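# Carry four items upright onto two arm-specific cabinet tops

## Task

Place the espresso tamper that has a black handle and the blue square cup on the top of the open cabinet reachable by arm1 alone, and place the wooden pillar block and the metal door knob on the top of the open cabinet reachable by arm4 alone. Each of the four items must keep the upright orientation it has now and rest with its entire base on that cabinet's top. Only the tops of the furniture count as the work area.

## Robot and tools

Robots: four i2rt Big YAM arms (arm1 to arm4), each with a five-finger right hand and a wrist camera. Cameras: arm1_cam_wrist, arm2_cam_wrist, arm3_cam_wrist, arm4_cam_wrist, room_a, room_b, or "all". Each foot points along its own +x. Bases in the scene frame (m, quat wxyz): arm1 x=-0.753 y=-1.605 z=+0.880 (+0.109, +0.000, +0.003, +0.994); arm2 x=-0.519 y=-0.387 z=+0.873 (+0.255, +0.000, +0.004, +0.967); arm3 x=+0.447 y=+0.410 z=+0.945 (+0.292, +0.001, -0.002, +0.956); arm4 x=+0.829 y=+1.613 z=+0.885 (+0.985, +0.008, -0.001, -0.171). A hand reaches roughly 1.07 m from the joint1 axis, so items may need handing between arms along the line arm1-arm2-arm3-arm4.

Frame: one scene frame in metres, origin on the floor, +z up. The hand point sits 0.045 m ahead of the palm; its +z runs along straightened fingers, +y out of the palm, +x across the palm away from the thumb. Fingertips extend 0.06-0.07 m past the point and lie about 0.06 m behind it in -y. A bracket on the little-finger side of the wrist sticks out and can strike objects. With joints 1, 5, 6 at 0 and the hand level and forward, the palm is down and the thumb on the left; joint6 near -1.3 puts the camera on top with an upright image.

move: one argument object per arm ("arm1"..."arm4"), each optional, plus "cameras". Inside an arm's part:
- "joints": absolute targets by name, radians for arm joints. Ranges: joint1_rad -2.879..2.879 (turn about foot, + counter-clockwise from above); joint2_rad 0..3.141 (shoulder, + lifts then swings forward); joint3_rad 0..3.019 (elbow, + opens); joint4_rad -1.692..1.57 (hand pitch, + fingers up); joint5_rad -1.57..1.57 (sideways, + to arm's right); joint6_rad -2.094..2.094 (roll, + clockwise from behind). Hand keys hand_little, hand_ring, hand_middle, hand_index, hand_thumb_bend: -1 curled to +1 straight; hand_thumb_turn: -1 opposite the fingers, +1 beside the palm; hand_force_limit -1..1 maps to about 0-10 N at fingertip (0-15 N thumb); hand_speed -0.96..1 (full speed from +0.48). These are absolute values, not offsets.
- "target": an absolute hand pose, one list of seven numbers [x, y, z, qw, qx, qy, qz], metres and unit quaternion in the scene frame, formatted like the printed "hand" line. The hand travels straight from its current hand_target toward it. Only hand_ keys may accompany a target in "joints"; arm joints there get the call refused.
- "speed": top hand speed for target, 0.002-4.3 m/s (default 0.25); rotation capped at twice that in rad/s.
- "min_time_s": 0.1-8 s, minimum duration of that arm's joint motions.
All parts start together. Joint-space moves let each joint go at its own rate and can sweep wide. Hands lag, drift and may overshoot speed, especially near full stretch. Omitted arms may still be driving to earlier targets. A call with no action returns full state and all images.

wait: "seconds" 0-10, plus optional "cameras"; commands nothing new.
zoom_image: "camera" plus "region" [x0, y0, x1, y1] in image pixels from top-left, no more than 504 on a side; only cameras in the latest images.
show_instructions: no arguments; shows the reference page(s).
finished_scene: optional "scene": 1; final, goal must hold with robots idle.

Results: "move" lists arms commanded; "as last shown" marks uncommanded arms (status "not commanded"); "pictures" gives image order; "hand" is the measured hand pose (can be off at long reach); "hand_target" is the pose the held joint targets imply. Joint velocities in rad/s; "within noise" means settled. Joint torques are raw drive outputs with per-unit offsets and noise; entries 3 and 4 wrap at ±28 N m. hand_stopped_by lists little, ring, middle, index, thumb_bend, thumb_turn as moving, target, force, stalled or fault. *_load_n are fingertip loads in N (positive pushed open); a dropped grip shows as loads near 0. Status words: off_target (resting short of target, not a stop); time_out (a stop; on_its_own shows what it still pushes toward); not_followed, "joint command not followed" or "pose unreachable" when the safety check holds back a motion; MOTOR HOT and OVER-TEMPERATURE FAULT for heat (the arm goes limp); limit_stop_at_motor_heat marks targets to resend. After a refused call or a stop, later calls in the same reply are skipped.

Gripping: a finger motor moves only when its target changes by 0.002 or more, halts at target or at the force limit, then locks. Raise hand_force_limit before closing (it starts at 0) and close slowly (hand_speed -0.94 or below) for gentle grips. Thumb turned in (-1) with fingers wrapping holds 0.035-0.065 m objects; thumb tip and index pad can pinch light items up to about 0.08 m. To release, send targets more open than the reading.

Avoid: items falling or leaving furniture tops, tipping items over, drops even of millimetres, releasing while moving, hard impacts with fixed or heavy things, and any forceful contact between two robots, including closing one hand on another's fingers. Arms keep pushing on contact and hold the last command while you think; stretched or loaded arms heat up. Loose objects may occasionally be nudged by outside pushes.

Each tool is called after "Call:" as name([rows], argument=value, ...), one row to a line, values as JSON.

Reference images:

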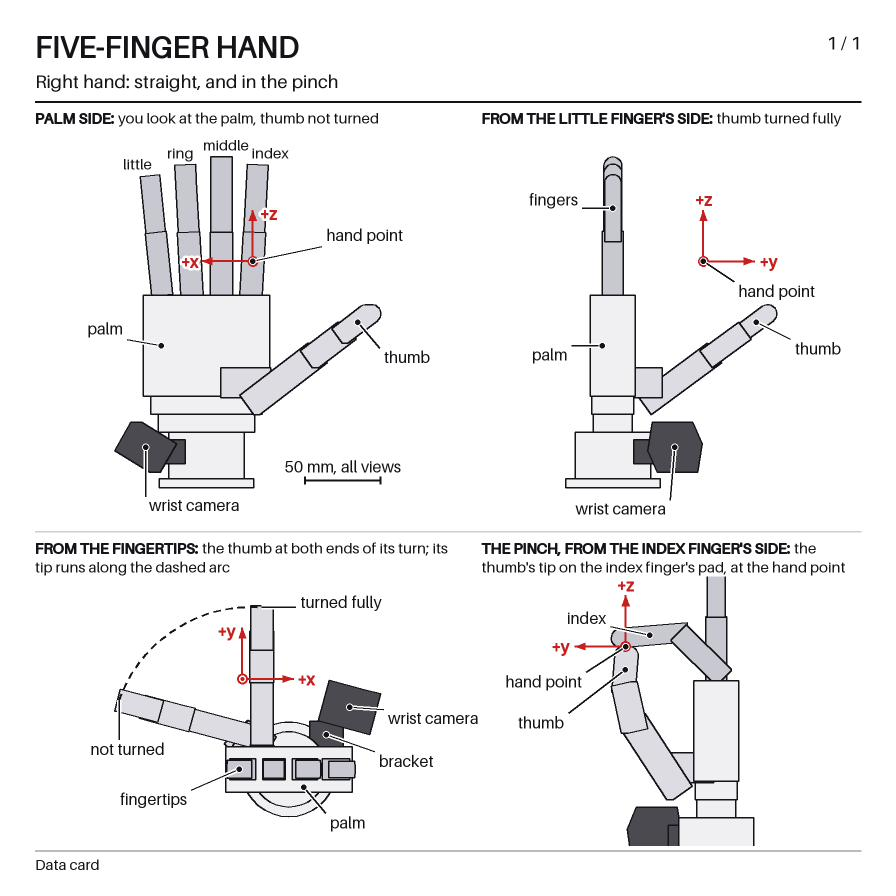

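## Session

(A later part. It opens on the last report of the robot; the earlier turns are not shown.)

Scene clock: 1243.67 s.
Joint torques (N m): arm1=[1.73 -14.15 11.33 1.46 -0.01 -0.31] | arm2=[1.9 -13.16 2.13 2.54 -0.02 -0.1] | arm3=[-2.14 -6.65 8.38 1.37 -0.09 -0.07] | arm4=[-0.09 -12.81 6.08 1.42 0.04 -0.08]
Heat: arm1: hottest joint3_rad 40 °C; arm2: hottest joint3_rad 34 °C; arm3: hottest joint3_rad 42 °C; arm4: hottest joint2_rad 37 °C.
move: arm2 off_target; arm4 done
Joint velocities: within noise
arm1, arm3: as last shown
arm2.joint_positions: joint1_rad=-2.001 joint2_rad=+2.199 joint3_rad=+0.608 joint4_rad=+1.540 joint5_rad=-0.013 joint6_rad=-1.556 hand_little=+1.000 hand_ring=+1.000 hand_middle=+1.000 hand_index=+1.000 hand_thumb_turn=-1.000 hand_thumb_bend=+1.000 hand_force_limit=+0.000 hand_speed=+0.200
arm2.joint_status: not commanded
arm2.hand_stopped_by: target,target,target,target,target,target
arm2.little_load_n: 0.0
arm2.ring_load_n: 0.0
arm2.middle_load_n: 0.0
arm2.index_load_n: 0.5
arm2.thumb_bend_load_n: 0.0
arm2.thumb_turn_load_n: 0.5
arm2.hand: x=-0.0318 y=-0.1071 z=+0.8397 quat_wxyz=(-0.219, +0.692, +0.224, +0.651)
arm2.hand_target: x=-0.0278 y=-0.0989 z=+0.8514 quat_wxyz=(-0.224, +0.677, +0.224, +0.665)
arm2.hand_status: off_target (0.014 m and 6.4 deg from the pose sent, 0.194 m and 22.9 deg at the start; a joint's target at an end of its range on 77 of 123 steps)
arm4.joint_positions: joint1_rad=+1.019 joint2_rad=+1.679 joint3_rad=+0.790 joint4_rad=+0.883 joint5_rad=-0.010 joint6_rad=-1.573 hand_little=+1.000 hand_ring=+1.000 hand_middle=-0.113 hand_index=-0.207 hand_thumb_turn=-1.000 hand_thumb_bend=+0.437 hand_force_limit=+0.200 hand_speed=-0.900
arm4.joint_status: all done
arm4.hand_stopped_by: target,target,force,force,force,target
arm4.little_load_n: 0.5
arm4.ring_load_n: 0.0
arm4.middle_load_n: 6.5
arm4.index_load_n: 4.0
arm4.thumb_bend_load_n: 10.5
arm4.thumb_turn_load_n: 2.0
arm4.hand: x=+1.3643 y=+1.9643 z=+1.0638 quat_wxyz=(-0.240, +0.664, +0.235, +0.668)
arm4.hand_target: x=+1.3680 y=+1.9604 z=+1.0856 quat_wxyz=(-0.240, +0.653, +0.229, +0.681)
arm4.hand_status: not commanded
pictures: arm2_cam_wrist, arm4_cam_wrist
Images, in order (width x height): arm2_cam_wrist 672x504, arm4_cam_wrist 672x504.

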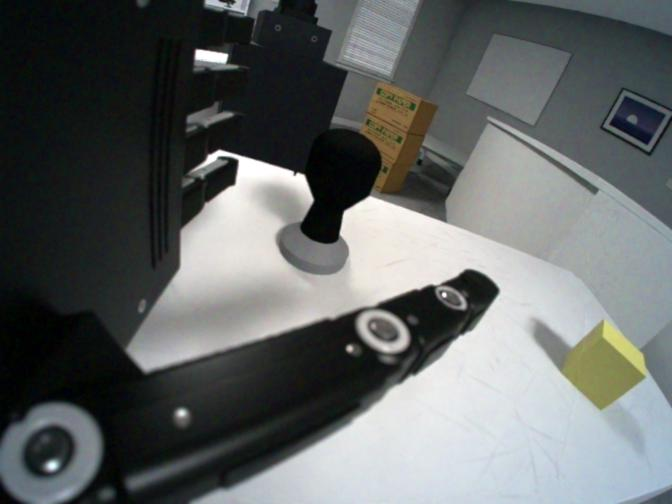

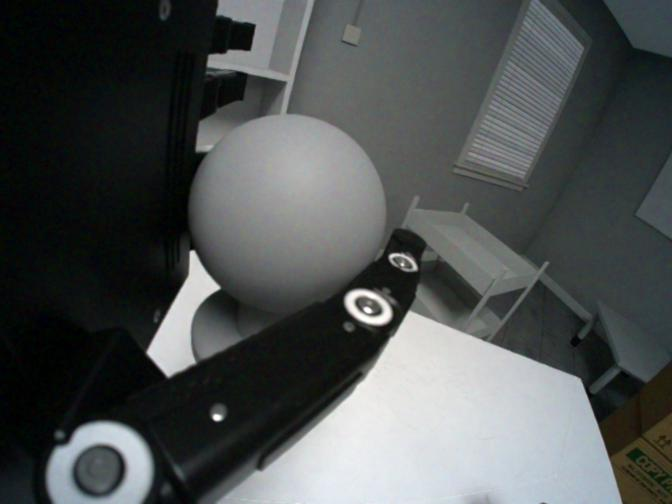

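Call:
move(arm4={"target": [1.388, 1.978, 0.862, -0.2386, 0.6501, 0.2264, 0.685], "speed": 0.12}, arm2={"target": [0.028, -0.067, 0.832, -0.2344, 0.6515, 0.2224, 0.6865], "speed": 0.08}, cameras=["arm4_cam_wrist", "arm2_cam_wrist"])

Scene clock: 1258.30 s.
Joint torques (N m): arm1=[1.44 -14.56 10.95 1.52 -0.08 -0.32] | arm2=[0.15 -14.45 2.82 2.26 -0.22 -0.12] | arm3=[-2.73 -6.83 8.38 1.48 -0.06 -0.07] | arm4=[0.44 -14.27 3.67 2.61 0.05 -0.1]
Heat: arm1: hottest joint3_rad 40 °C; arm2: hottest joint3_rad 33 °C; arm3: hottest joint3_rad 42 °C; arm4: hottest joint2_rad 36 °C.
move: arm2 off_target; arm4 off_target
Joint velocities: within noise
arm1.joint_positions: joint1_rad=-1.503 joint2_rad=+1.621 joint3_rad=+0.755 joint4_rad=+0.712 joint5_rad=-0.007 joint6_rad=-1.560 hand_little=+1.000 hand_ring=+1.000 hand_middle=+1.000 hand_index=+1.000 hand_thumb_turn=-1.000 hand_thumb_bend=+1.000 hand_force_limit=-0.300 hand_speed=-0.700
arm1.joint_status: not commanded
arm1.hand_stopped_by: target,target,target,target,target,target
arm1.little_load_n: 0.0
arm1.ring_load_n: 0.0
arm1.middle_load_n: 0.0
arm1.index_load_n: 0.0
arm1.thumb_bend_load_n: 0.0
arm1.thumb_turn_load_n: 0.0
arm1.hand: x=-0.6015 y=-1.0027 z=+1.0187 quat_wxyz=(-0.427, +0.578, +0.495, +0.488)
arm1.hand_target: x=-0.6009 y=-0.9884 z=+1.0517 quat_wxyz=(-0.438, +0.561, +0.488, +0.505)
arm1.hand_status: not commanded
arm2.joint_positions: joint1_rad=-2.001 joint2_rad=+2.328 joint3_rad=+0.813 joint4_rad=+1.540 joint5_rad=-0.044 joint6_rad=-1.556 hand_little=+1.000 hand_ring=+1.000 hand_middle=+1.000 hand_index=+1.000 hand_thumb_turn=-1.000 hand_thumb_bend=+1.000 hand_force_limit=+0.000 hand_speed=+0.200
arm2.joint_status: not commanded
arm2.hand_stopped_by: target,target,target,target,target,target
arm2.little_load_n: 0.0
arm2.ring_load_n: 0.0
arm2.middle_load_n: 0.0
arm2.index_load_n: 0.0
arm2.thumb_bend_load_n: 0.0
arm2.thumb_turn_load_n: 0.0
arm2.hand: x=+0.0179 y=-0.0640 z=+0.8226 quat_wxyz=(-0.237, +0.662, +0.227, +0.673)
arm2.hand_target: x=+0.0275 y=-0.0667 z=+0.8304 quat_wxyz=(-0.235, +0.652, +0.223, +0.686)
arm2.hand_status: off_target (0.014 m and 2.0 deg from the pose sent, 0.072 m and 6.4 deg at the start; a joint's target at an end of its range on 26 of 75 steps)
arm3: as last shown
arm3.thumb_turn_load_n: 0.0
arm4.joint_positions: joint1_rad=+1.014 joint2_rad=+2.318 joint3_rad=+0.887 joint4_rad=+1.401 joint5_rad=+0.001 joint6_rad=-1.573 hand_little=+1.000 hand_ring=+1.000 hand_middle=-0.113 hand_index=-0.207 hand_thumb_turn=-1.000 hand_thumb_bend=+0.437 hand_force_limit=+0.200 hand_speed=-0.900
arm4.joint_status: not commanded
arm4.hand_stopped_by: target,target,force,force,force,target
arm4.little_load_n: 0.0
arm4.ring_load_n: 0.0
arm4.middle_load_n: 6.5
arm4.index_load_n: 4.5
arm4.thumb_bend_load_n: 10.0
arm4.thumb_turn_load_n: 1.5
arm4.hand: x=+1.3759 y=+1.9694 z=+0.8378 quat_wxyz=(-0.232, +0.674, +0.233, +0.661)
arm4.hand_target: x=+1.3872 y=+1.9741 z=+0.8624 quat_wxyz=(-0.236, +0.652, +0.224, +0.685)
arm4.hand_status: off_target (0.028 m and 4.0 deg from the pose sent, 0.204 m and 2.7 deg at the start)
pictures: arm2_cam_wrist, arm4_cam_wrist
Images, in order (width x height): arm2_cam_wrist 672x504, arm4_cam_wrist 672x504.

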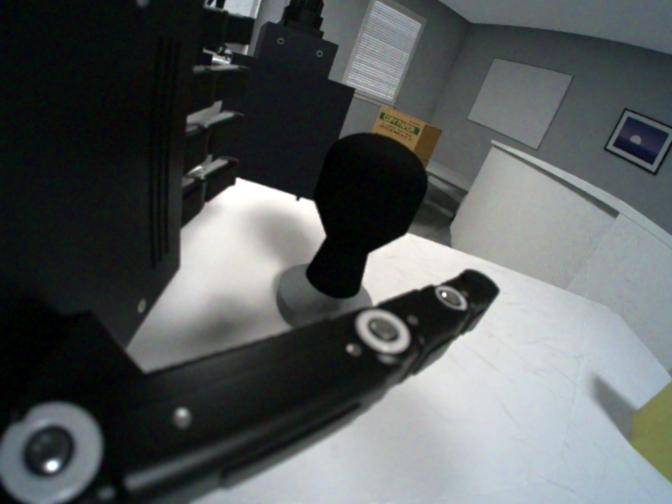

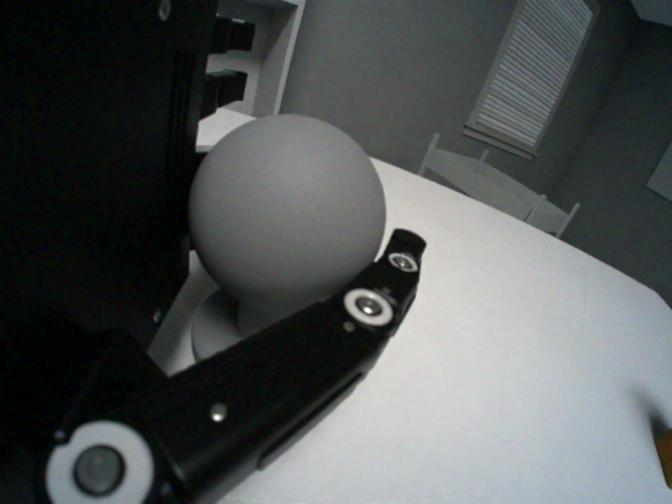

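Call:
move(arm4={"target": [1.388, 1.978, 0.857, -0.2454, 0.6288, 0.219, 0.7046], "speed": 0.06}, arm2={"target": [0.069, -0.0435, 0.83, -0.2211, 0.6555, 0.2099, 0.6908], "speed": 0.06}, cameras=["arm4_cam_wrist", "arm2_cam_wrist"])

Scene clock: 1276.60 s.
Joint torques (N m): arm1=[0.91 -14.74 11.11 1.48 -0.04 -0.27] | arm2=[0.56 -15.62 3.81 1.13 0.14 -0.15] | arm3=[-2.61 -6.42 8.53 1.29 -0.06 -0.04] | arm4=[0.62 -13.68 3.45 2.61 -0.16 -0.1]
Heat: arm1: hottest joint3_rad 40 °C; arm2: hottest joint3_rad 32 °C; arm3: hottest joint3_rad 43 °C; arm4: hottest joint2_rad 35 °C.
move: arm2 off_target; arm4 off_target
Joint velocities: within noise
arm1, arm3: as last shown
arm2.joint_positions: joint1_rad=-2.001 joint2_rad=+2.350 joint3_rad=+0.948 joint4_rad=+1.451 joint5_rad=-0.016 joint6_rad=-1.556 hand_little=+1.000 hand_ring=+1.000 hand_middle=+1.000 hand_index=+1.000 hand_thumb_turn=-1.000 hand_thumb_bend=+1.000 hand_force_limit=+0.000 hand_speed=+0.200
arm2.joint_status: not commanded
arm2.hand_stopped_by: target,target,target,target,target,target
arm2.little_load_n: 0.0
arm2.ring_load_n: 0.0
arm2.middle_load_n: 0.0
arm2.index_load_n: 0.0
arm2.thumb_bend_load_n: 0.0
arm2.thumb_turn_load_n: 0.0
arm2.hand: x=+0.0592 y=-0.0409 z=+0.8271 quat_wxyz=(-0.231, +0.657, +0.215, +0.685)
arm2.hand_target: x=+0.0682 y=-0.0420 z=+0.8292 quat_wxyz=(-0.224, +0.655, +0.213, +0.690)
arm2.hand_status: off_target (0.011 m and 1.4 deg from the pose sent, 0.056 m and 3.4 deg at the start)
arm4.joint_positions: joint1_rad=+1.014 joint2_rad=+2.374 joint3_rad=+0.919 joint4_rad=+1.498 joint5_rad=+0.006 joint6_rad=-1.573 hand_little=+1.000 hand_ring=+1.000 hand_middle=-0.113 hand_index=-0.207 hand_thumb_turn=-1.000 hand_thumb_bend=+0.437 hand_force_limit=+0.200 hand_speed=-0.900
arm4.joint_status: not commanded
arm4.hand_stopped_by: target,target,force,force,force,target
arm4.little_load_n: 0.0
arm4.ring_load_n: 0.0
arm4.middle_load_n: 6.5
arm4.index_load_n: 4.0
arm4.thumb_bend_load_n: 10.5
arm4.thumb_turn_load_n: 2.0
arm4.hand: x=+1.3807 y=+1.9721 z=+0.8392 quat_wxyz=(-0.239, +0.650, +0.222, +0.686)
arm4.hand_target: x=+1.3887 y=+1.9772 z=+0.8574 quat_wxyz=(-0.244, +0.629, +0.217, +0.705)
arm4.hand_status: off_target (0.020 m and 3.3 deg from the pose sent, 0.024 m and 7.5 deg at the start)
pictures: arm2_cam_wrist, arm4_cam_wrist
Images, in order (width x height): arm2_cam_wrist 672x504, arm4_cam_wrist 672x504.

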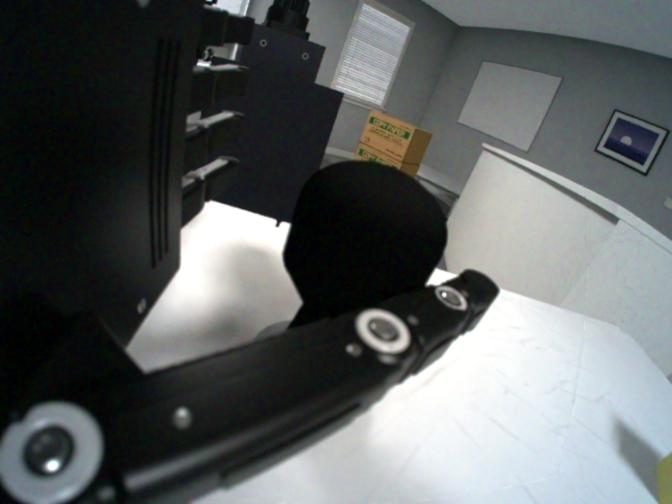

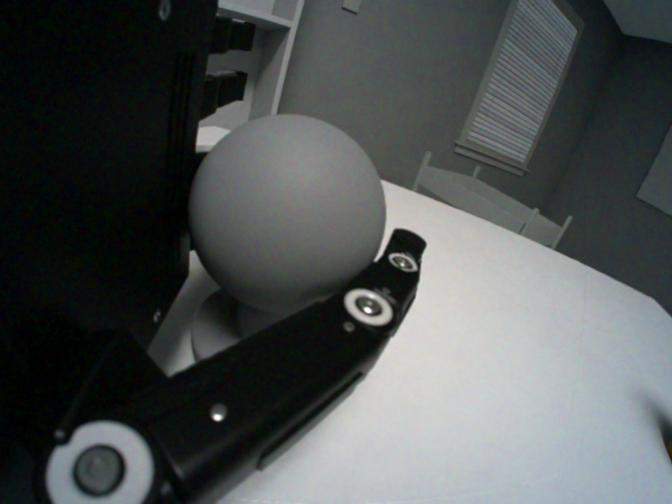

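Call:
move(arm4={"target": [1.39, 1.978, 0.847, -0.2454, 0.6288, 0.219, 0.7046], "speed": 0.05}, arm2={"target": [0.079, -0.049, 0.822, -0.2211, 0.6555, 0.2099, 0.6908], "speed": 0.06}, cameras=["arm4_cam_wrist", "arm2_cam_wrist"])

Scene clock: 1287.50 s.
Joint torques (N m): arm1=[1.67 -14.68 11.22 1.54 -0.03 -0.25] | arm2=[-0.09 -15.85 3.99 1.16 -0.21 -0.14] | arm3=[-1.85 -6.53 8.34 1.39 -0.06 -0.06] | arm4=[0.44 -13.63 3.28 2.54 -0.17 -0.09]
Heat: arm1: hottest joint3_rad 41 °C; arm2: hottest joint3_rad 32 °C; arm3: hottest joint3_rad 43 °C; arm4: hottest joint2_rad 35 °C.
move: arm2 off_target; arm4 off_target
Joint velocities: within noise
arm1, arm3: as last shown
arm2.joint_positions: joint1_rad=-2.004 joint2_rad=+2.373 joint3_rad=+0.968 joint4_rad=+1.451 joint5_rad=-0.017 joint6_rad=-1.556 hand_little=+1.000 hand_ring=+1.000 hand_middle=+1.000 hand_index=+1.000 hand_thumb_turn=-1.000 hand_thumb_bend=+1.000 hand_force_limit=+0.000 hand_speed=+0.200
arm2.joint_status: not commanded
arm2.hand_stopped_by: target,target,target,target,target,target
arm2.little_load_n: 0.0
arm2.ring_load_n: 0.0
arm2.middle_load_n: 0.0
arm2.index_load_n: 0.0
arm2.thumb_bend_load_n: 0.0
arm2.thumb_turn_load_n: 0.0
arm2.hand: x=+0.0632 y=-0.0402 z=+0.8188 quat_wxyz=(-0.230, +0.658, +0.214, +0.684)
arm2.hand_target: x=+0.0756 y=-0.0440 z=+0.8226 quat_wxyz=(-0.224, +0.655, +0.212, +0.690)
arm2.hand_status: off_target (0.018 m and 1.4 deg from the pose sent, 0.022 m and 1.4 deg at the start)
arm3.thumb_bend_load_n: 0.5
arm4.joint_positions: joint1_rad=+1.014 joint2_rad=+2.400 joint3_rad=+0.936 joint4_rad=+1.513 joint5_rad=-0.002 joint6_rad=-1.573 hand_little=+1.000 hand_ring=+1.000 hand_middle=-0.113 hand_index=-0.207 hand_thumb_turn=-1.000 hand_thumb_bend=+0.437 hand_force_limit=+0.200 hand_speed=-0.900
arm4.joint_status: not commanded
arm4.hand_stopped_by: target,target,force,force,force,target
arm4.little_load_n: 0.0
arm4.ring_load_n: 0.0
arm4.middle_load_n: 6.5
arm4.index_load_n: 4.0
arm4.thumb_bend_load_n: 10.5
arm4.thumb_turn_load_n: 1.5
arm4.hand: x=+1.3818 y=+1.9749 z=+0.8321 quat_wxyz=(-0.242, +0.647, +0.224, +0.687)
arm4.hand_target: x=+1.3897 y=+1.9778 z=+0.8467 quat_wxyz=(-0.246, +0.629, +0.219, +0.704)
arm4.hand_status: off_target (0.017 m and 3.0 deg from the pose sent, 0.014 m and 3.3 deg at the start)
pictures: arm2_cam_wrist, arm4_cam_wrist
Images, in order (width x height): arm2_cam_wrist 672x504, arm4_cam_wrist 672x504.

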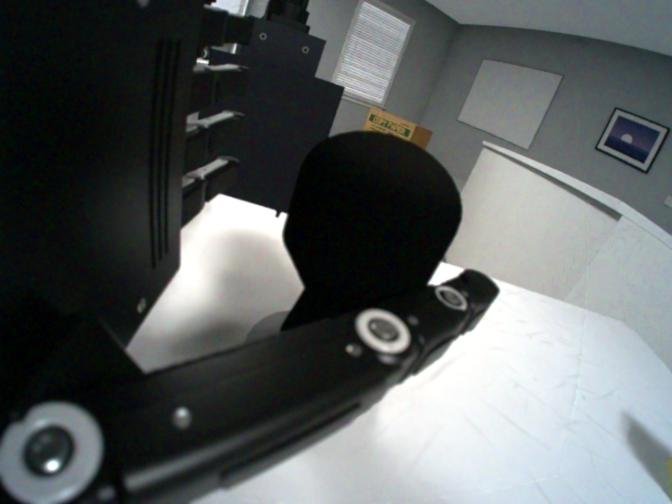

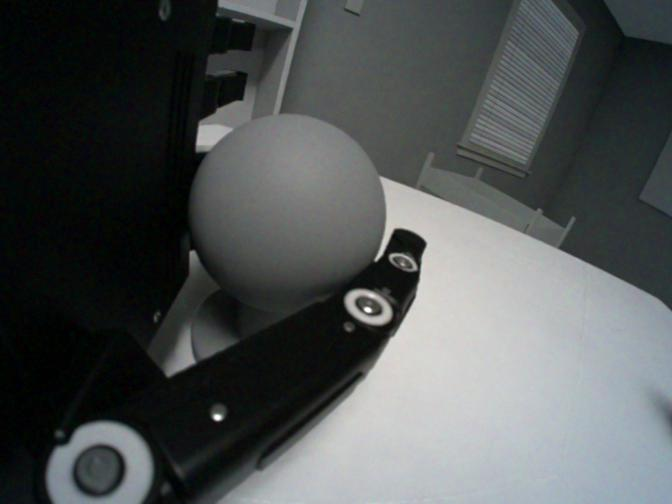

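Call:
move(arm4={"target": [1.392, 1.978, 0.838, -0.2454, 0.6288, 0.219, 0.7046], "speed": 0.05}, arm2={"joints": {"joint1_rad": -2.024}, "min_time_s": 1}, cameras=["arm2_cam_wrist"])

Scene clock: 1293.70 s.
Joint torques (N m): arm1=[1.49 -14.39 11.15 1.54 -0.03 -0.32] | arm2=[-0.15 -15.85 3.97 1.14 -0.21 -0.14] | arm3=[-2.26 -6.65 8.43 1.42 -0.07 -0.08] | arm4=[0.21 -13.04 3.04 2.24 -0.18 -0.09]
Heat: arm1: hottest joint3_rad 41 °C; arm2: hottest joint3_rad 32 °C; arm3: hottest joint3_rad 43 °C; arm4: hottest joint2_rad 35 °C.
move: arm2 done; arm4 done
Joint velocities: within noise
arm1, arm3: as last shown
arm1.thumb_turn_load_n: 0.5
arm2.joint_positions: joint1_rad=-2.007 joint2_rad=+2.373 joint3_rad=+0.968 joint4_rad=+1.451 joint5_rad=-0.017 joint6_rad=-1.556 hand_little=+1.000 hand_ring=+1.000 hand_middle=+1.000 hand_index=+1.000 hand_thumb_turn=-1.000 hand_thumb_bend=+1.000 hand_force_limit=+0.000 hand_speed=+0.200
arm2.joint_status: all done
arm2.hand_stopped_by: target,target,target,target,target,target
arm2.little_load_n: 0.0
arm2.ring_load_n: 0.0
arm2.middle_load_n: 0.0
arm2.index_load_n: 0.0
arm2.thumb_bend_load_n: 0.0
arm2.thumb_turn_load_n: 0.0
arm2.hand: x=+0.0643 y=-0.0420 z=+0.8188 quat_wxyz=(-0.229, +0.659, +0.213, +0.684)
arm2.hand_target: x=+0.0768 y=-0.0461 z=+0.8226 quat_wxyz=(-0.223, +0.655, +0.211, +0.691)
arm2.hand_status: not commanded
arm3.thumb_bend_load_n: 0.0
arm4.joint_positions: joint1_rad=+1.014 joint2_rad=+2.417 joint3_rad=+0.956 joint4_rad=+1.531 joint5_rad=-0.004 joint6_rad=-1.575 hand_little=+1.000 hand_ring=+1.000 hand_middle=-0.113 hand_index=-0.207 hand_thumb_turn=-1.000 hand_thumb_bend=+0.437 hand_force_limit=+0.200 hand_speed=-0.900
arm4.joint_status: not commanded
arm4.hand_stopped_by: target,target,force,force,force,target
arm4.little_load_n: 0.0
arm4.ring_load_n: 0.0
arm4.middle_load_n: 6.5
arm4.index_load_n: 3.5
arm4.thumb_bend_load_n: 10.5
arm4.thumb_turn_load_n: 0.5
arm4.hand: x=+1.3856 y=+1.9782 z=+0.8326 quat_wxyz=(-0.245, +0.639, +0.223, +0.694)
arm4.hand_target: x=+1.3917 y=+1.9782 z=+0.8382 quat_wxyz=(-0.245, +0.629, +0.219, +0.705)
arm4.hand_status: done (0.008 m and 1.7 deg from the pose sent, 0.012 m and 3.0 deg at the start)
Images, in order (width x height): arm2_cam_wrist 672x504.

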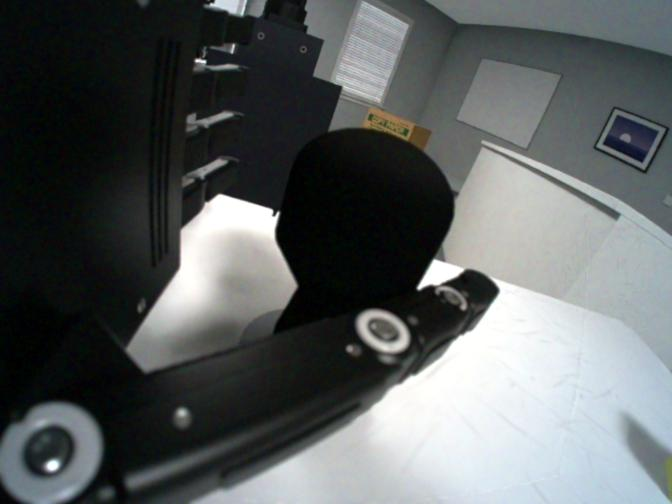

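Call:
move(arm4={"target": [1.392, 1.978, 0.836, -0.2409, 0.6429, 0.2239, 0.6918], "speed": 0.05}, arm2={"joints": {"joint1_rad": -2.04}, "min_time_s": 1}, cameras=["arm2_cam_wrist", "arm4_cam_wrist"])

Scene clock: 1301.87 s.
Joint torques (N m): arm1=[0.85 -14.1 11.08 1.57 -0.07 -0.29] | arm2=[-0.09 -15.79 3.97 1.14 -0.21 -0.14] | arm3=[-2.55 -6.36 8.53 1.44 -0.05 -0.04] | arm4=[0.26 -14.62 2.29 0.88 -0.14 -0.08]
Heat: arm1: hottest joint3_rad 41 °C; arm2: hottest joint3_rad 32 °C; arm3: hottest joint3_rad 43 °C; arm4: hottest joint2_rad 35 °C.
move: arm2 done; arm4 done
Joint velocities: within noise
arm1, arm3: as last shown
arm1.thumb_turn_load_n: 0.0
arm2.joint_positions: joint1_rad=-2.024 joint2_rad=+2.373 joint3_rad=+0.968 joint4_rad=+1.451 joint5_rad=-0.017 joint6_rad=-1.556 hand_little=+1.000 hand_ring=+1.000 hand_middle=+1.000 hand_index=+1.000 hand_thumb_turn=-1.000 hand_thumb_bend=+1.000 hand_force_limit=+0.000 hand_speed=+0.200
arm2.joint_status: all done
arm2.hand_stopped_by: target,target,target,target,target,target
arm2.little_load_n: 0.0
arm2.ring_load_n: 0.0
arm2.middle_load_n: 0.0
arm2.index_load_n: 0.0
arm2.thumb_bend_load_n: 0.0
arm2.thumb_turn_load_n: 0.5
arm2.hand: x=+0.0700 y=-0.0519 z=+0.8189 quat_wxyz=(-0.223, +0.660, +0.208, +0.686)
arm2.hand_target: x=+0.0822 y=-0.0558 z=+0.8227 quat_wxyz=(-0.217, +0.657, +0.206, +0.692)
arm2.hand_status: not commanded
arm3.thumb_turn_load_n: 0.5
arm4.joint_positions: joint1_rad=+1.014 joint2_rad=+2.413 joint3_rad=+0.956 joint4_rad=+1.518 joint5_rad=-0.007 joint6_rad=-1.581 hand_little=+1.000 hand_ring=+1.000 hand_middle=-0.113 hand_index=-0.207 hand_thumb_turn=-1.000 hand_thumb_bend=+0.437 hand_force_limit=+0.200 hand_speed=-0.900
arm4.joint_status: not commanded
arm4.hand_stopped_by: target,target,force,force,force,target
arm4.little_load_n: 0.0
arm4.ring_load_n: 0.0
arm4.middle_load_n: 6.5
arm4.index_load_n: 3.0
arm4.thumb_bend_load_n: 10.5
arm4.thumb_turn_load_n: 0.0
arm4.hand: x=+1.3858 y=+1.9789 z=+0.8313 quat_wxyz=(-0.242, +0.642, +0.227, +0.691)
arm4.hand_target: x=+1.3917 y=+1.9782 z=+0.8362 quat_wxyz=(-0.240, +0.642, +0.227, +0.692)
arm4.hand_status: done (0.008 m and 0.4 deg from the pose sent, 0.007 m and 0.7 deg at the start)
Images, in order (width x height): arm2_cam_wrist 672x504, arm4_cam_wrist 672x504.

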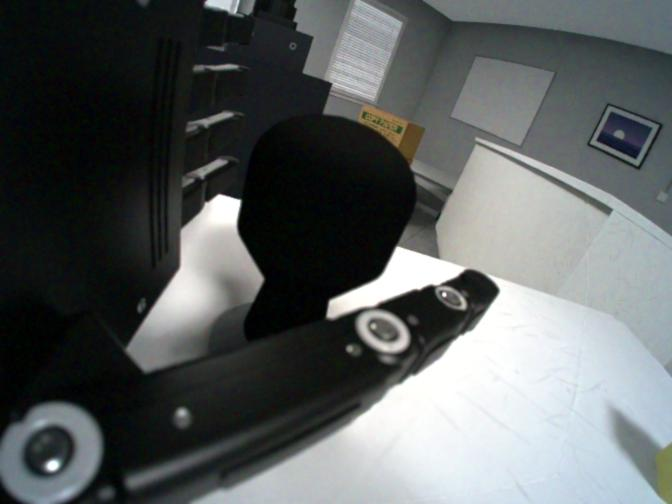

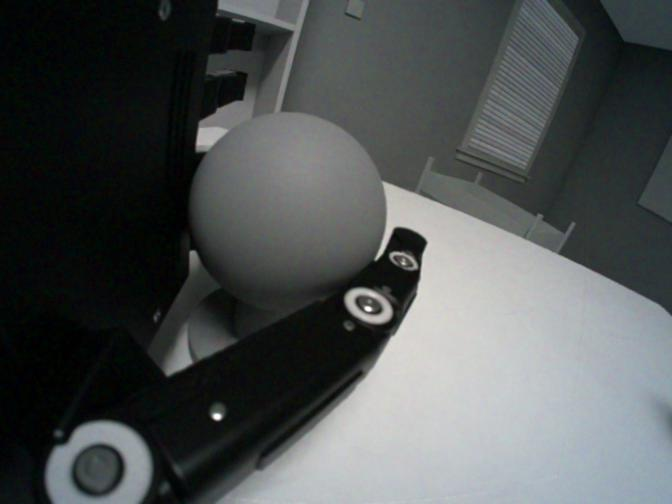

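Call:
move(arm4={"target": [1.392, 1.978, 0.834, -0.2374, 0.6536, 0.2276, 0.6816], "speed": 0.05}, arm2={"joints": {"hand_force_limit": -0.3, "hand_speed": -0.9, "hand_index": -0.6, "hand_middle": -0.6, "hand_ring": -0.6, "hand_little": -0.6, "hand_thumb_bend": -0.3}}, cameras=["arm2_cam_wrist"])

Scene clock: 1313.57 s.
Joint torques (N m): arm1=[1.26 -14.68 11.1 1.4 -0.04 -0.26] | arm2=[0.09 -15.97 3.89 1.22 -0.21 -0.15] | arm3=[-2.2 -6.53 8.46 1.36 -0.08 -0.09] | arm4=[0.21 -14.74 1.89 0.9 -0.04 -0.01]
Heat: arm1: hottest joint3_rad 41 °C; arm2: hottest joint3_rad 32 °C; arm3: hottest joint3_rad 43 °C; arm4: hottest joint2_rad 35 °C.
move: arm2 off_target; arm4 done
Joint velocities: within noise
arm1: as last shown
arm1.thumb_turn_load_n: 0.5
arm2.joint_positions: joint1_rad=-2.032 joint2_rad=+2.374 joint3_rad=+0.970 joint4_rad=+1.448 joint5_rad=-0.010 joint6_rad=-1.556 hand_little=-0.600 hand_ring=-0.182 hand_middle=-0.144 hand_index=-0.600 hand_thumb_turn=-1.000 hand_thumb_bend=+0.403 hand_force_limit=-0.300 hand_speed=-0.900
arm2.joint_status: hand_ring off_target (ended at -0.182, target -0.600); hand_middle off_target (ended at -0.144, target -0.600); hand_thumb_bend off_target (ended at +0.403, target -0.300); the others done
arm2.hand_stopped_by: target,force,force,target,force,target
arm2.little_load_n: 0.0
arm2.ring_load_n: 0.5
arm2.middle_load_n: 0.0
arm2.index_load_n: 0.5
arm2.thumb_bend_load_n: 0.5
arm2.thumb_turn_load_n: 0.0
arm2.hand: x=+0.0733 y=-0.0578 z=+0.8176 quat_wxyz=(-0.218, +0.663, +0.203, +0.687)
arm2.hand_target: x=+0.0847 y=-0.0605 z=+0.8227 quat_wxyz=(-0.213, +0.658, +0.201, +0.694)
arm2.hand_status: not commanded
arm3.joint_positions: joint1_rad=-0.010 joint2_rad=+1.003 joint3_rad=+0.798 joint4_rad=+0.210 joint5_rad=-0.002 joint6_rad=-1.562 hand_little=+1.000 hand_ring=+1.000 hand_middle=+1.000 hand_index=+1.000 hand_thumb_turn=-1.000 hand_thumb_bend=+1.000 hand_force_limit=+0.100 hand_speed=-0.700
arm3.joint_status: not commanded
arm3.hand_stopped_by: target,target,target,target,target,target
arm3.little_load_n: 0.0
arm3.ring_load_n: 0.0
arm3.middle_load_n: 0.0
arm3.index_load_n: 0.0
arm3.thumb_bend_load_n: 0.0
arm3.thumb_turn_load_n: 0.0
arm3.hand: x=+0.0554 y=+0.7515 z=+1.3252 quat_wxyz=(-0.679, +0.211, +0.672, +0.208)
arm3.hand_target: x=+0.0562 y=+0.7511 z=+1.3256 quat_wxyz=(-0.677, +0.209, +0.674, +0.209)
arm3.hand_status: not commanded
arm4.joint_positions: joint1_rad=+1.014 joint2_rad=+2.397 joint3_rad=+0.956 joint4_rad=+1.473 joint5_rad=-0.005 joint6_rad=-1.581 hand_little=+1.000 hand_ring=+1.000 hand_middle=-0.113 hand_index=-0.207 hand_thumb_turn=-1.000 hand_thumb_bend=+0.437 hand_force_limit=+0.200 hand_speed=-0.900
arm4.joint_status: not commanded
arm4.hand_stopped_by: target,target,force,force,force,target
arm4.little_load_n: 0.0
arm4.ring_load_n: 0.0
arm4.middle_load_n: 6.5
arm4.index_load_n: 2.5
arm4.thumb_bend_load_n: 11.0
arm4.thumb_turn_load_n: 0.0
arm4.hand: x=+1.3878 y=+1.9802 z=+0.8301 quat_wxyz=(-0.239, +0.651, +0.230, +0.682)
arm4.hand_target: x=+1.3920 y=+1.9777 z=+0.8337 quat_wxyz=(-0.237, +0.654, +0.227, +0.682)
arm4.hand_status: done (0.006 m and 0.4 deg from the pose sent, 0.007 m and 1.8 deg at the start)
Images, in order (width x height): arm2_cam_wrist 672x504.

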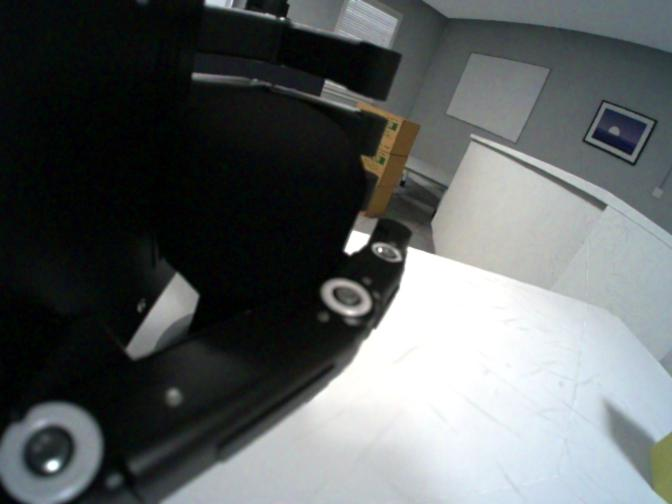

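Call:
move(arm4={"target": [1.392, 1.978, 0.828, -0.2374, 0.6536, 0.2276, 0.6816], "speed": 0.05}, arm2={"joints": {"hand_force_limit": 0.1, "hand_speed": -0.9, "hand_index": -0.65, "hand_middle": -0.5, "hand_ring": -0.5, "hand_thumb_bend": 0.0}}, cameras=["arm4_cam_wrist"])

Scene clock: 1320.40 s.
Joint torques (N m): arm1=[1.79 -14.21 11.19 1.37 -0.02 -0.33] | arm2=[0.09 -16.03 3.89 1.21 -0.21 -0.16] | arm3=[-2.96 -6.65 8.39 1.4 -0.07 -0.06] | arm4=[0.21 -13.39 2.44 1.25 -0.1 -0.01]
Heat: arm1: hottest joint3_rad 41 °C; arm2: hottest joint3_rad 32 °C; arm3: hottest joint3_rad 43 °C; arm4: hottest joint2_rad 36 °C.
move: arm2 off_target; arm4 done
Joint velocities: within noise
arm1, arm3: as last shown
arm1.index_load_n: -0.5
arm2.joint_positions: joint1_rad=-2.032 joint2_rad=+2.376 joint3_rad=+0.970 joint4_rad=+1.448 joint5_rad=-0.010 joint6_rad=-1.556 hand_little=-0.600 hand_ring=-0.500 hand_middle=-0.374 hand_index=-0.643 hand_thumb_turn=-1.000 hand_thumb_bend=+0.320 hand_force_limit=+0.100 hand_speed=-0.900
arm2.joint_status: hand_middle off_target (ended at -0.374, target -0.500); hand_thumb_bend off_target (ended at +0.320, target +0.000); the others done
arm2.hand_stopped_by: target,target,force,force,force,target
arm2.little_load_n: 0.0
arm2.ring_load_n: 1.5
arm2.middle_load_n: 6.0
arm2.index_load_n: 5.5
arm2.thumb_bend_load_n: 9.0
arm2.thumb_turn_load_n: 0.5
arm2.hand: x=+0.0730 y=-0.0579 z=+0.8166 quat_wxyz=(-0.217, +0.664, +0.203, +0.686)
arm2.hand_target: x=+0.0845 y=-0.0606 z=+0.8218 quat_wxyz=(-0.213, +0.658, +0.201, +0.693)
arm2.hand_status: not commanded
arm4.joint_positions: joint1_rad=+1.014 joint2_rad=+2.397 joint3_rad=+0.956 joint4_rad=+1.473 joint5_rad=-0.005 joint6_rad=-1.581 hand_little=+1.000 hand_ring=+1.000 hand_middle=-0.113 hand_index=-0.207 hand_thumb_turn=-1.000 hand_thumb_bend=+0.437 hand_force_limit=+0.200 hand_speed=-0.900
arm4.joint_status: not commanded
arm4.hand_stopped_by: target,target,force,force,force,target
arm4.little_load_n: 0.0
arm4.ring_load_n: 0.0
arm4.middle_load_n: 6.5
arm4.index_load_n: 3.0
arm4.thumb_bend_load_n: 11.0
arm4.thumb_turn_load_n: 0.0
arm4.hand: x=+1.3878 y=+1.9802 z=+0.8301 quat_wxyz=(-0.239, +0.651, +0.230, +0.682)
arm4.hand_target: x=+1.3919 y=+1.9779 z=+0.8280 quat_wxyz=(-0.237, +0.654, +0.228, +0.682)
arm4.hand_status: done (0.005 m and 0.4 deg from the pose sent, 0.005 m and 0.4 deg at the start)
Images, in order (width x height): arm4_cam_wrist 672x504.

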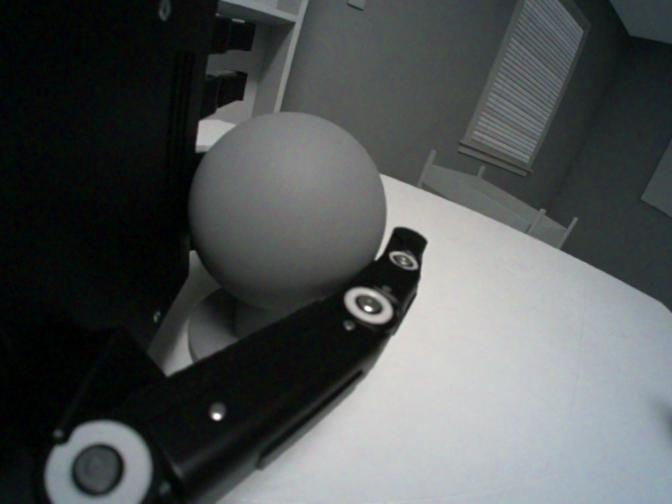

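Call:
move(arm4={"joints": {"hand_speed": -0.7, "hand_index": 1, "hand_middle": 1, "hand_thumb_bend": 1}}, arm2={"target": [0.0845, -0.0606, 0.9, -0.2235, 0.6382, 0.2012, 0.7087], "speed": 0.08}, cameras=["arm4_cam_wrist", "arm2_cam_wrist"])

Scene clock: 1329.60 s.
Joint torques (N m): arm1=[1.67 -14.39 11.18 1.59 -0.02 -0.27] | arm2=[0.03 -19.19 2.85 1.77 -0.22 -0.12] | arm3=[-2.67 -6.77 8.57 1.42 -0.08 -0.07] | arm4=[0.21 -13.51 2.47 1.24 -0.1 0]
Heat: arm1: hottest joint3_rad 41 °C; arm2: hottest joint3_rad 32 °C; arm3: hottest joint3_rad 43 °C; arm4: hottest joint2_rad 36 °C.
move: arm2 off_target; arm4 done
Joint velocities: within noise
arm1, arm3: as last shown
arm1.index_load_n: 0.0
arm1.thumb_turn_load_n: 0.0
arm2.joint_positions: joint1_rad=-2.033 joint2_rad=+2.241 joint3_rad=+0.927 joint4_rad=+1.376 joint5_rad=-0.033 joint6_rad=-1.556 hand_little=-0.600 hand_ring=-0.500 hand_middle=-0.374 hand_index=-0.643 hand_thumb_turn=-1.000 hand_thumb_bend=+0.320 hand_force_limit=+0.100 hand_speed=-0.900
arm2.joint_status: not commanded
arm2.hand_stopped_by: target,target,force,force,force,target
arm2.little_load_n: 0.0
arm2.ring_load_n: 1.0
arm2.middle_load_n: 5.5
arm2.index_load_n: 5.5
arm2.thumb_bend_load_n: 9.0
arm2.thumb_turn_load_n: 1.0
arm2.hand: x=+0.0747 y=-0.0523 z=+0.8705 quat_wxyz=(-0.226, +0.654, +0.209, +0.691)
arm2.hand_target: x=+0.0833 y=-0.0572 z=+0.8989 quat_wxyz=(-0.225, +0.638, +0.203, +0.708)
arm2.hand_status: off_target (0.032 m and 2.9 deg from the pose sent, 0.084 m and 3.9 deg at the start)
arm4.joint_positions: joint1_rad=+1.014 joint2_rad=+2.397 joint3_rad=+0.956 joint4_rad=+1.473 joint5_rad=-0.008 joint6_rad=-1.573 hand_little=+1.000 hand_ring=+1.000 hand_middle=+1.000 hand_index=+1.000 hand_thumb_turn=-1.000 hand_thumb_bend=+1.000 hand_force_limit=+0.200 hand_speed=-0.700
arm4.joint_status: all done
arm4.hand_stopped_by: target,target,target,target,target,target
arm4.little_load_n: 0.0
arm4.ring_load_n: -0.5
arm4.middle_load_n: 0.0
arm4.index_load_n: 0.0
arm4.thumb_bend_load_n: 0.0
arm4.thumb_turn_load_n: 0.0
arm4.hand: x=+1.3875 y=+1.9809 z=+0.8297 quat_wxyz=(-0.243, +0.652, +0.228, +0.681)
arm4.hand_target: x=+1.3915 y=+1.9788 z=+0.8276 quat_wxyz=(-0.241, +0.654, +0.226, +0.680)
arm4.hand_status: not commanded
pictures: arm2_cam_wrist, arm4_cam_wrist
Images, in order (width x height): arm2_cam_wrist 672x504, arm4_cam_wrist 672x504.

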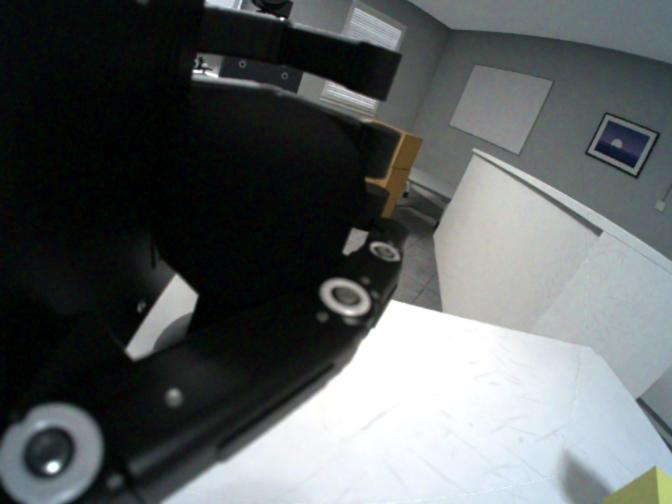

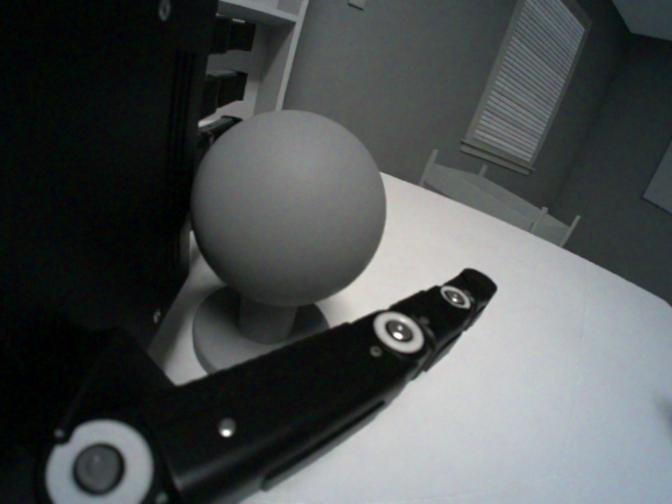

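Call:
move(arm4={"joints": {"joint1_rad": 1.03}, "min_time_s": 1}, arm1={"joints": {"joint1_rad": 0.0}, "min_time_s": 4}, arm2={"joints": {"joint1_rad": -1.3, "joint2_rad": 1.6, "joint3_rad": 0.8, "joint4_rad": 0.87, "joint5_rad": 0.0}, "min_time_s": 4}, cameras=["arm4_cam_wrist", "arm2_cam_wrist"])

Scene clock: 1350.87 s.
Joint torques (N m): arm1=[1.73 -14.62 11.15 1.52 0.1 -0.33] | arm2=[1.9 -15.44 5.94 1.78 0.12 -0.12] | arm3=[-2.49 -6.71 8.5 1.35 -0.05 -0.07] | arm4=[1.2 -13.57 2.45 1.25 -0.11 -0.01]
Heat: arm1: hottest joint3_rad 41 °C; arm2: hottest joint2_rad 32 °C; arm3: hottest joint3_rad 43 °C; arm4: hottest joint2_rad 36 °C.
move: arm1 done; arm2 done; arm4 done
Joint velocities: within noise
arm1.joint_positions: joint1_rad=+0.010 joint2_rad=+1.621 joint3_rad=+0.755 joint4_rad=+0.712 joint5_rad=-0.007 joint6_rad=-1.560 hand_little=+1.000 hand_ring=+1.000 hand_middle=+1.000 hand_index=+1.000 hand_thumb_turn=-1.000 hand_thumb_bend=+1.000 hand_force_limit=-0.300 hand_speed=-0.700
arm1.joint_status: all done
arm1.hand_stopped_by: target,target,target,target,target,target
arm1.little_load_n: 0.0
arm1.ring_load_n: 0.0
arm1.middle_load_n: 0.0
arm1.index_load_n: 0.0
arm1.thumb_bend_load_n: 0.0
arm1.thumb_turn_load_n: 0.0
arm1.hand: x=-1.3439 y=-1.4179 z=+1.0210 quat_wxyz=(-0.648, +0.083, +0.755, +0.060)
arm1.hand_target: x=-1.3577 y=-1.4157 z=+1.0541 quat_wxyz=(-0.667, +0.076, +0.738, +0.065)
arm1.hand_status: not commanded
arm2.joint_positions: joint1_rad=-1.308 joint2_rad=+1.636 joint3_rad=+0.793 joint4_rad=+0.864 joint5_rad=-0.013 joint6_rad=-1.556 hand_little=-0.600 hand_ring=-0.500 hand_middle=-0.374 hand_index=-0.643 hand_thumb_turn=-1.000 hand_thumb_bend=+0.320 hand_force_limit=+0.100 hand_speed=-0.900
arm2.joint_status: all done
arm2.hand_stopped_by: target,target,force,force,force,target
arm2.little_load_n: 0.0
arm2.ring_load_n: 1.0
arm2.middle_load_n: 5.5
arm2.index_load_n: 5.5
arm2.thumb_bend_load_n: 9.0
arm2.thumb_turn_load_n: 1.0
arm2.hand: x=-0.3028 y=+0.2182 z=+1.0607 quat_wxyz=(-0.443, +0.556, +0.430, +0.557)
arm2.hand_target: x=-0.3073 y=+0.2188 z=+1.0883 quat_wxyz=(-0.454, +0.540, +0.422, +0.570)
arm2.hand_status: not commanded
arm3: as last shown
arm3.thumb_turn_load_n: 0.5
arm4.joint_positions: joint1_rad=+1.023 joint2_rad=+2.397 joint3_rad=+0.956 joint4_rad=+1.473 joint5_rad=-0.005 joint6_rad=-1.573 hand_little=+1.000 hand_ring=+1.000 hand_middle=+1.000 hand_index=+1.000 hand_thumb_turn=-1.000 hand_thumb_bend=+1.000 hand_force_limit=+0.200 hand_speed=-0.700
arm4.joint_status: all done
arm4.hand_stopped_by: target,target,target,target,target,target
arm4.little_load_n: 0.0
arm4.ring_load_n: 0.0
arm4.middle_load_n: 0.0
arm4.index_load_n: 0.0
arm4.thumb_bend_load_n: 0.0
arm4.thumb_turn_load_n: 0.0
arm4.hand: x=+1.3843 y=+1.9855 z=+0.8297 quat_wxyz=(-0.245, +0.651, +0.230, +0.680)
arm4.hand_target: x=+1.3838 y=+1.9902 z=+0.8277 quat_wxyz=(-0.247, +0.652, +0.232, +0.678)
arm4.hand_status: not commanded
pictures: arm2_cam_wrist, arm4_cam_wrist
Images, in order (width x height): arm2_cam_wrist 672x504, arm4_cam_wrist 672x504.

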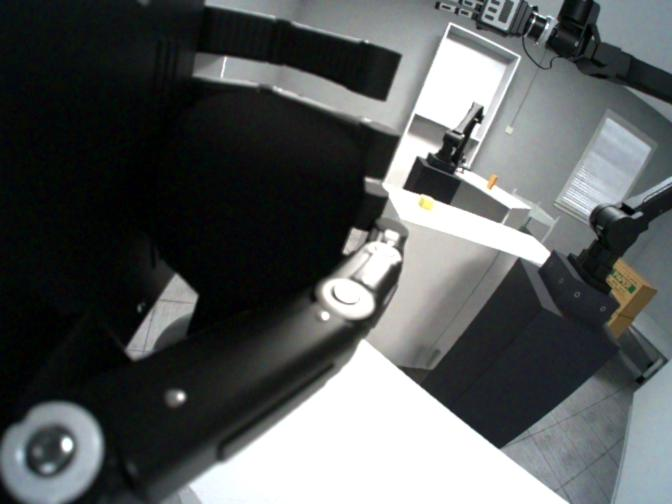

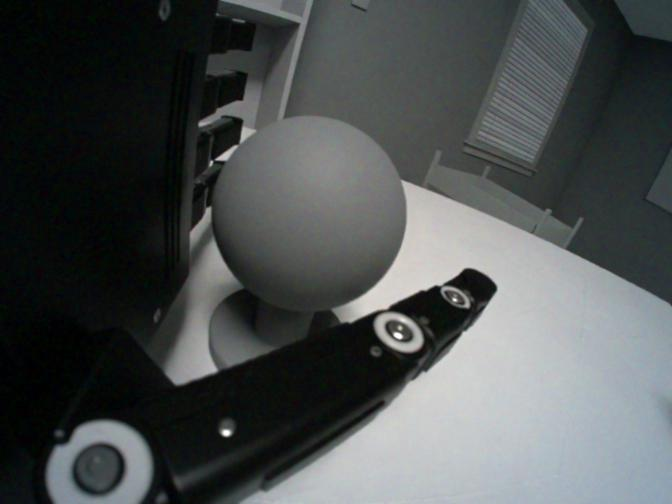

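Call:
move(arm4={"target": [1.3838, 1.9902, 1.0, -0.247, 0.652, 0.232, 0.678], "speed": 0.12}, arm2={"joints": {"joint1_rad": 2.17}, "min_time_s": 7}, cameras=["arm4_cam_wrist", "arm2_cam_wrist", "room_b"])

Scene clock: 1369.23 s.
Joint torques (N m): arm1=[0.62 -15.21 11.04 1.37 0.07 -0.3] | arm2=[0.67 -15.38 5.97 1.77 0.07 -0.13] | arm3=[-2.49 -6.59 8.42 1.37 -0.07 -0.06] | arm4=[1.26 -13.22 4.44 1.17 0.03 0]
Heat: arm1: hottest joint3_rad 41 °C; arm2: hottest joint3_rad 33 °C; arm3: hottest joint3_rad 44 °C; arm4: hottest joint2_rad 36 °C.
move: arm2 done; arm4 done
Joint velocities: within noise
arm1, arm3: as last shown
arm1.thumb_turn_load_n: 0.5
arm2.joint_positions: joint1_rad=+2.174 joint2_rad=+1.636 joint3_rad=+0.793 joint4_rad=+0.864 joint5_rad=-0.002 joint6_rad=-1.556 hand_little=-0.600 hand_ring=-0.500 hand_middle=-0.374 hand_index=-0.643 hand_thumb_turn=-1.000 hand_thumb_bend=+0.320 hand_force_limit=+0.100 hand_speed=-0.900
arm2.joint_status: all done
arm2.hand_stopped_by: target,target,force,force,force,target
arm2.little_load_n: 0.0
arm2.ring_load_n: 0.5
arm2.middle_load_n: 6.0
arm2.index_load_n: 5.5
arm2.thumb_bend_load_n: 9.0
arm2.thumb_turn_load_n: 1.0
arm2.hand: x=-0.5221 y=-1.0256 z=+1.0698 quat_wxyz=(-0.480, -0.512, +0.474, -0.532)
arm2.hand_target: x=-0.5270 y=-1.0244 z=+1.0974 quat_wxyz=(-0.495, -0.498, +0.463, -0.541)
arm2.hand_status: not commanded
arm4.joint_positions: joint1_rad=+1.025 joint2_rad=+1.933 joint3_rad=+0.858 joint4_rad=+1.100 joint5_rad=-0.005 joint6_rad=-1.573 hand_little=+1.000 hand_ring=+1.000 hand_middle=+1.000 hand_index=+1.000 hand_thumb_turn=-1.000 hand_thumb_bend=+1.000 hand_force_limit=+0.200 hand_speed=-0.700
arm4.joint_status: not commanded
arm4.hand_stopped_by: target,target,target,target,target,target
arm4.little_load_n: 0.0
arm4.ring_load_n: 0.0
arm4.middle_load_n: 0.0
arm4.index_load_n: 0.0
arm4.thumb_bend_load_n: 0.0
arm4.thumb_turn_load_n: 0.0
arm4.hand: x=+1.3869 y=+1.9873 z=+0.9936 quat_wxyz=(-0.244, +0.654, +0.232, +0.678)
arm4.hand_target: x=+1.3850 y=+1.9913 z=+0.9989 quat_wxyz=(-0.247, +0.652, +0.232, +0.678)
arm4.hand_status: done (0.008 m and 0.4 deg from the pose sent, 0.170 m and 0.4 deg at the start)
pictures: arm2_cam_wrist, arm4_cam_wrist, room_b
Images, in order (width x height): arm2_cam_wrist 672x504, arm4_cam_wrist 672x504, room_b 896x504.

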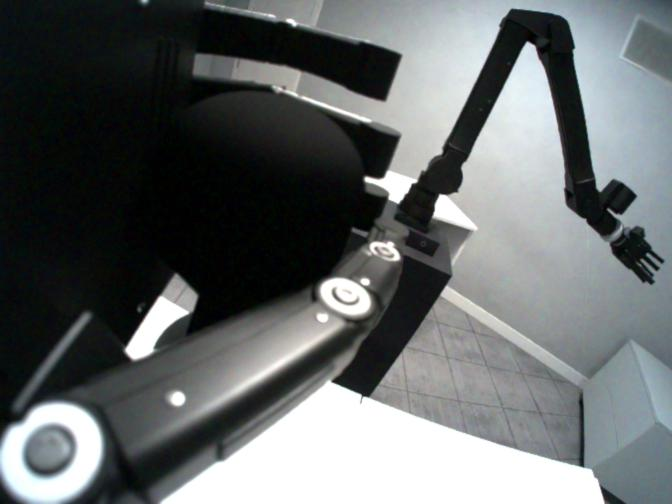

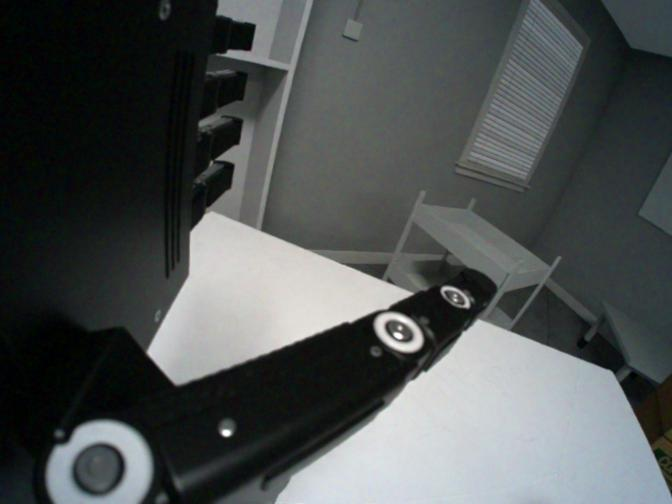

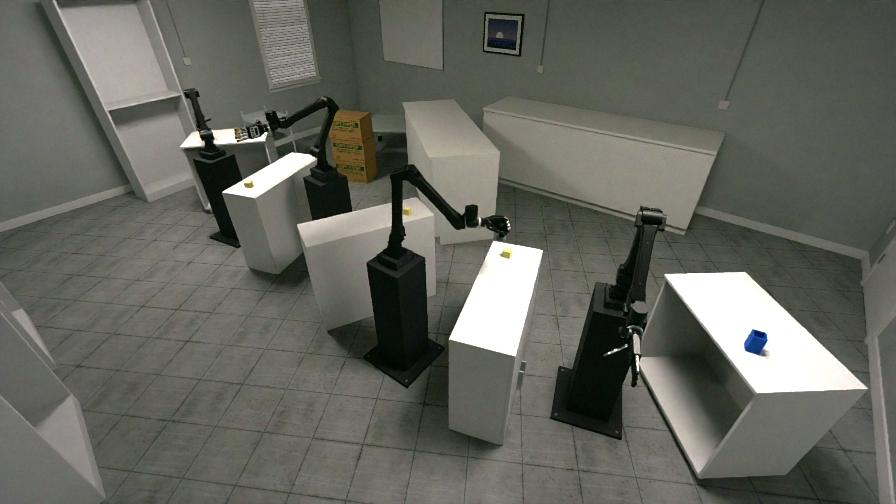

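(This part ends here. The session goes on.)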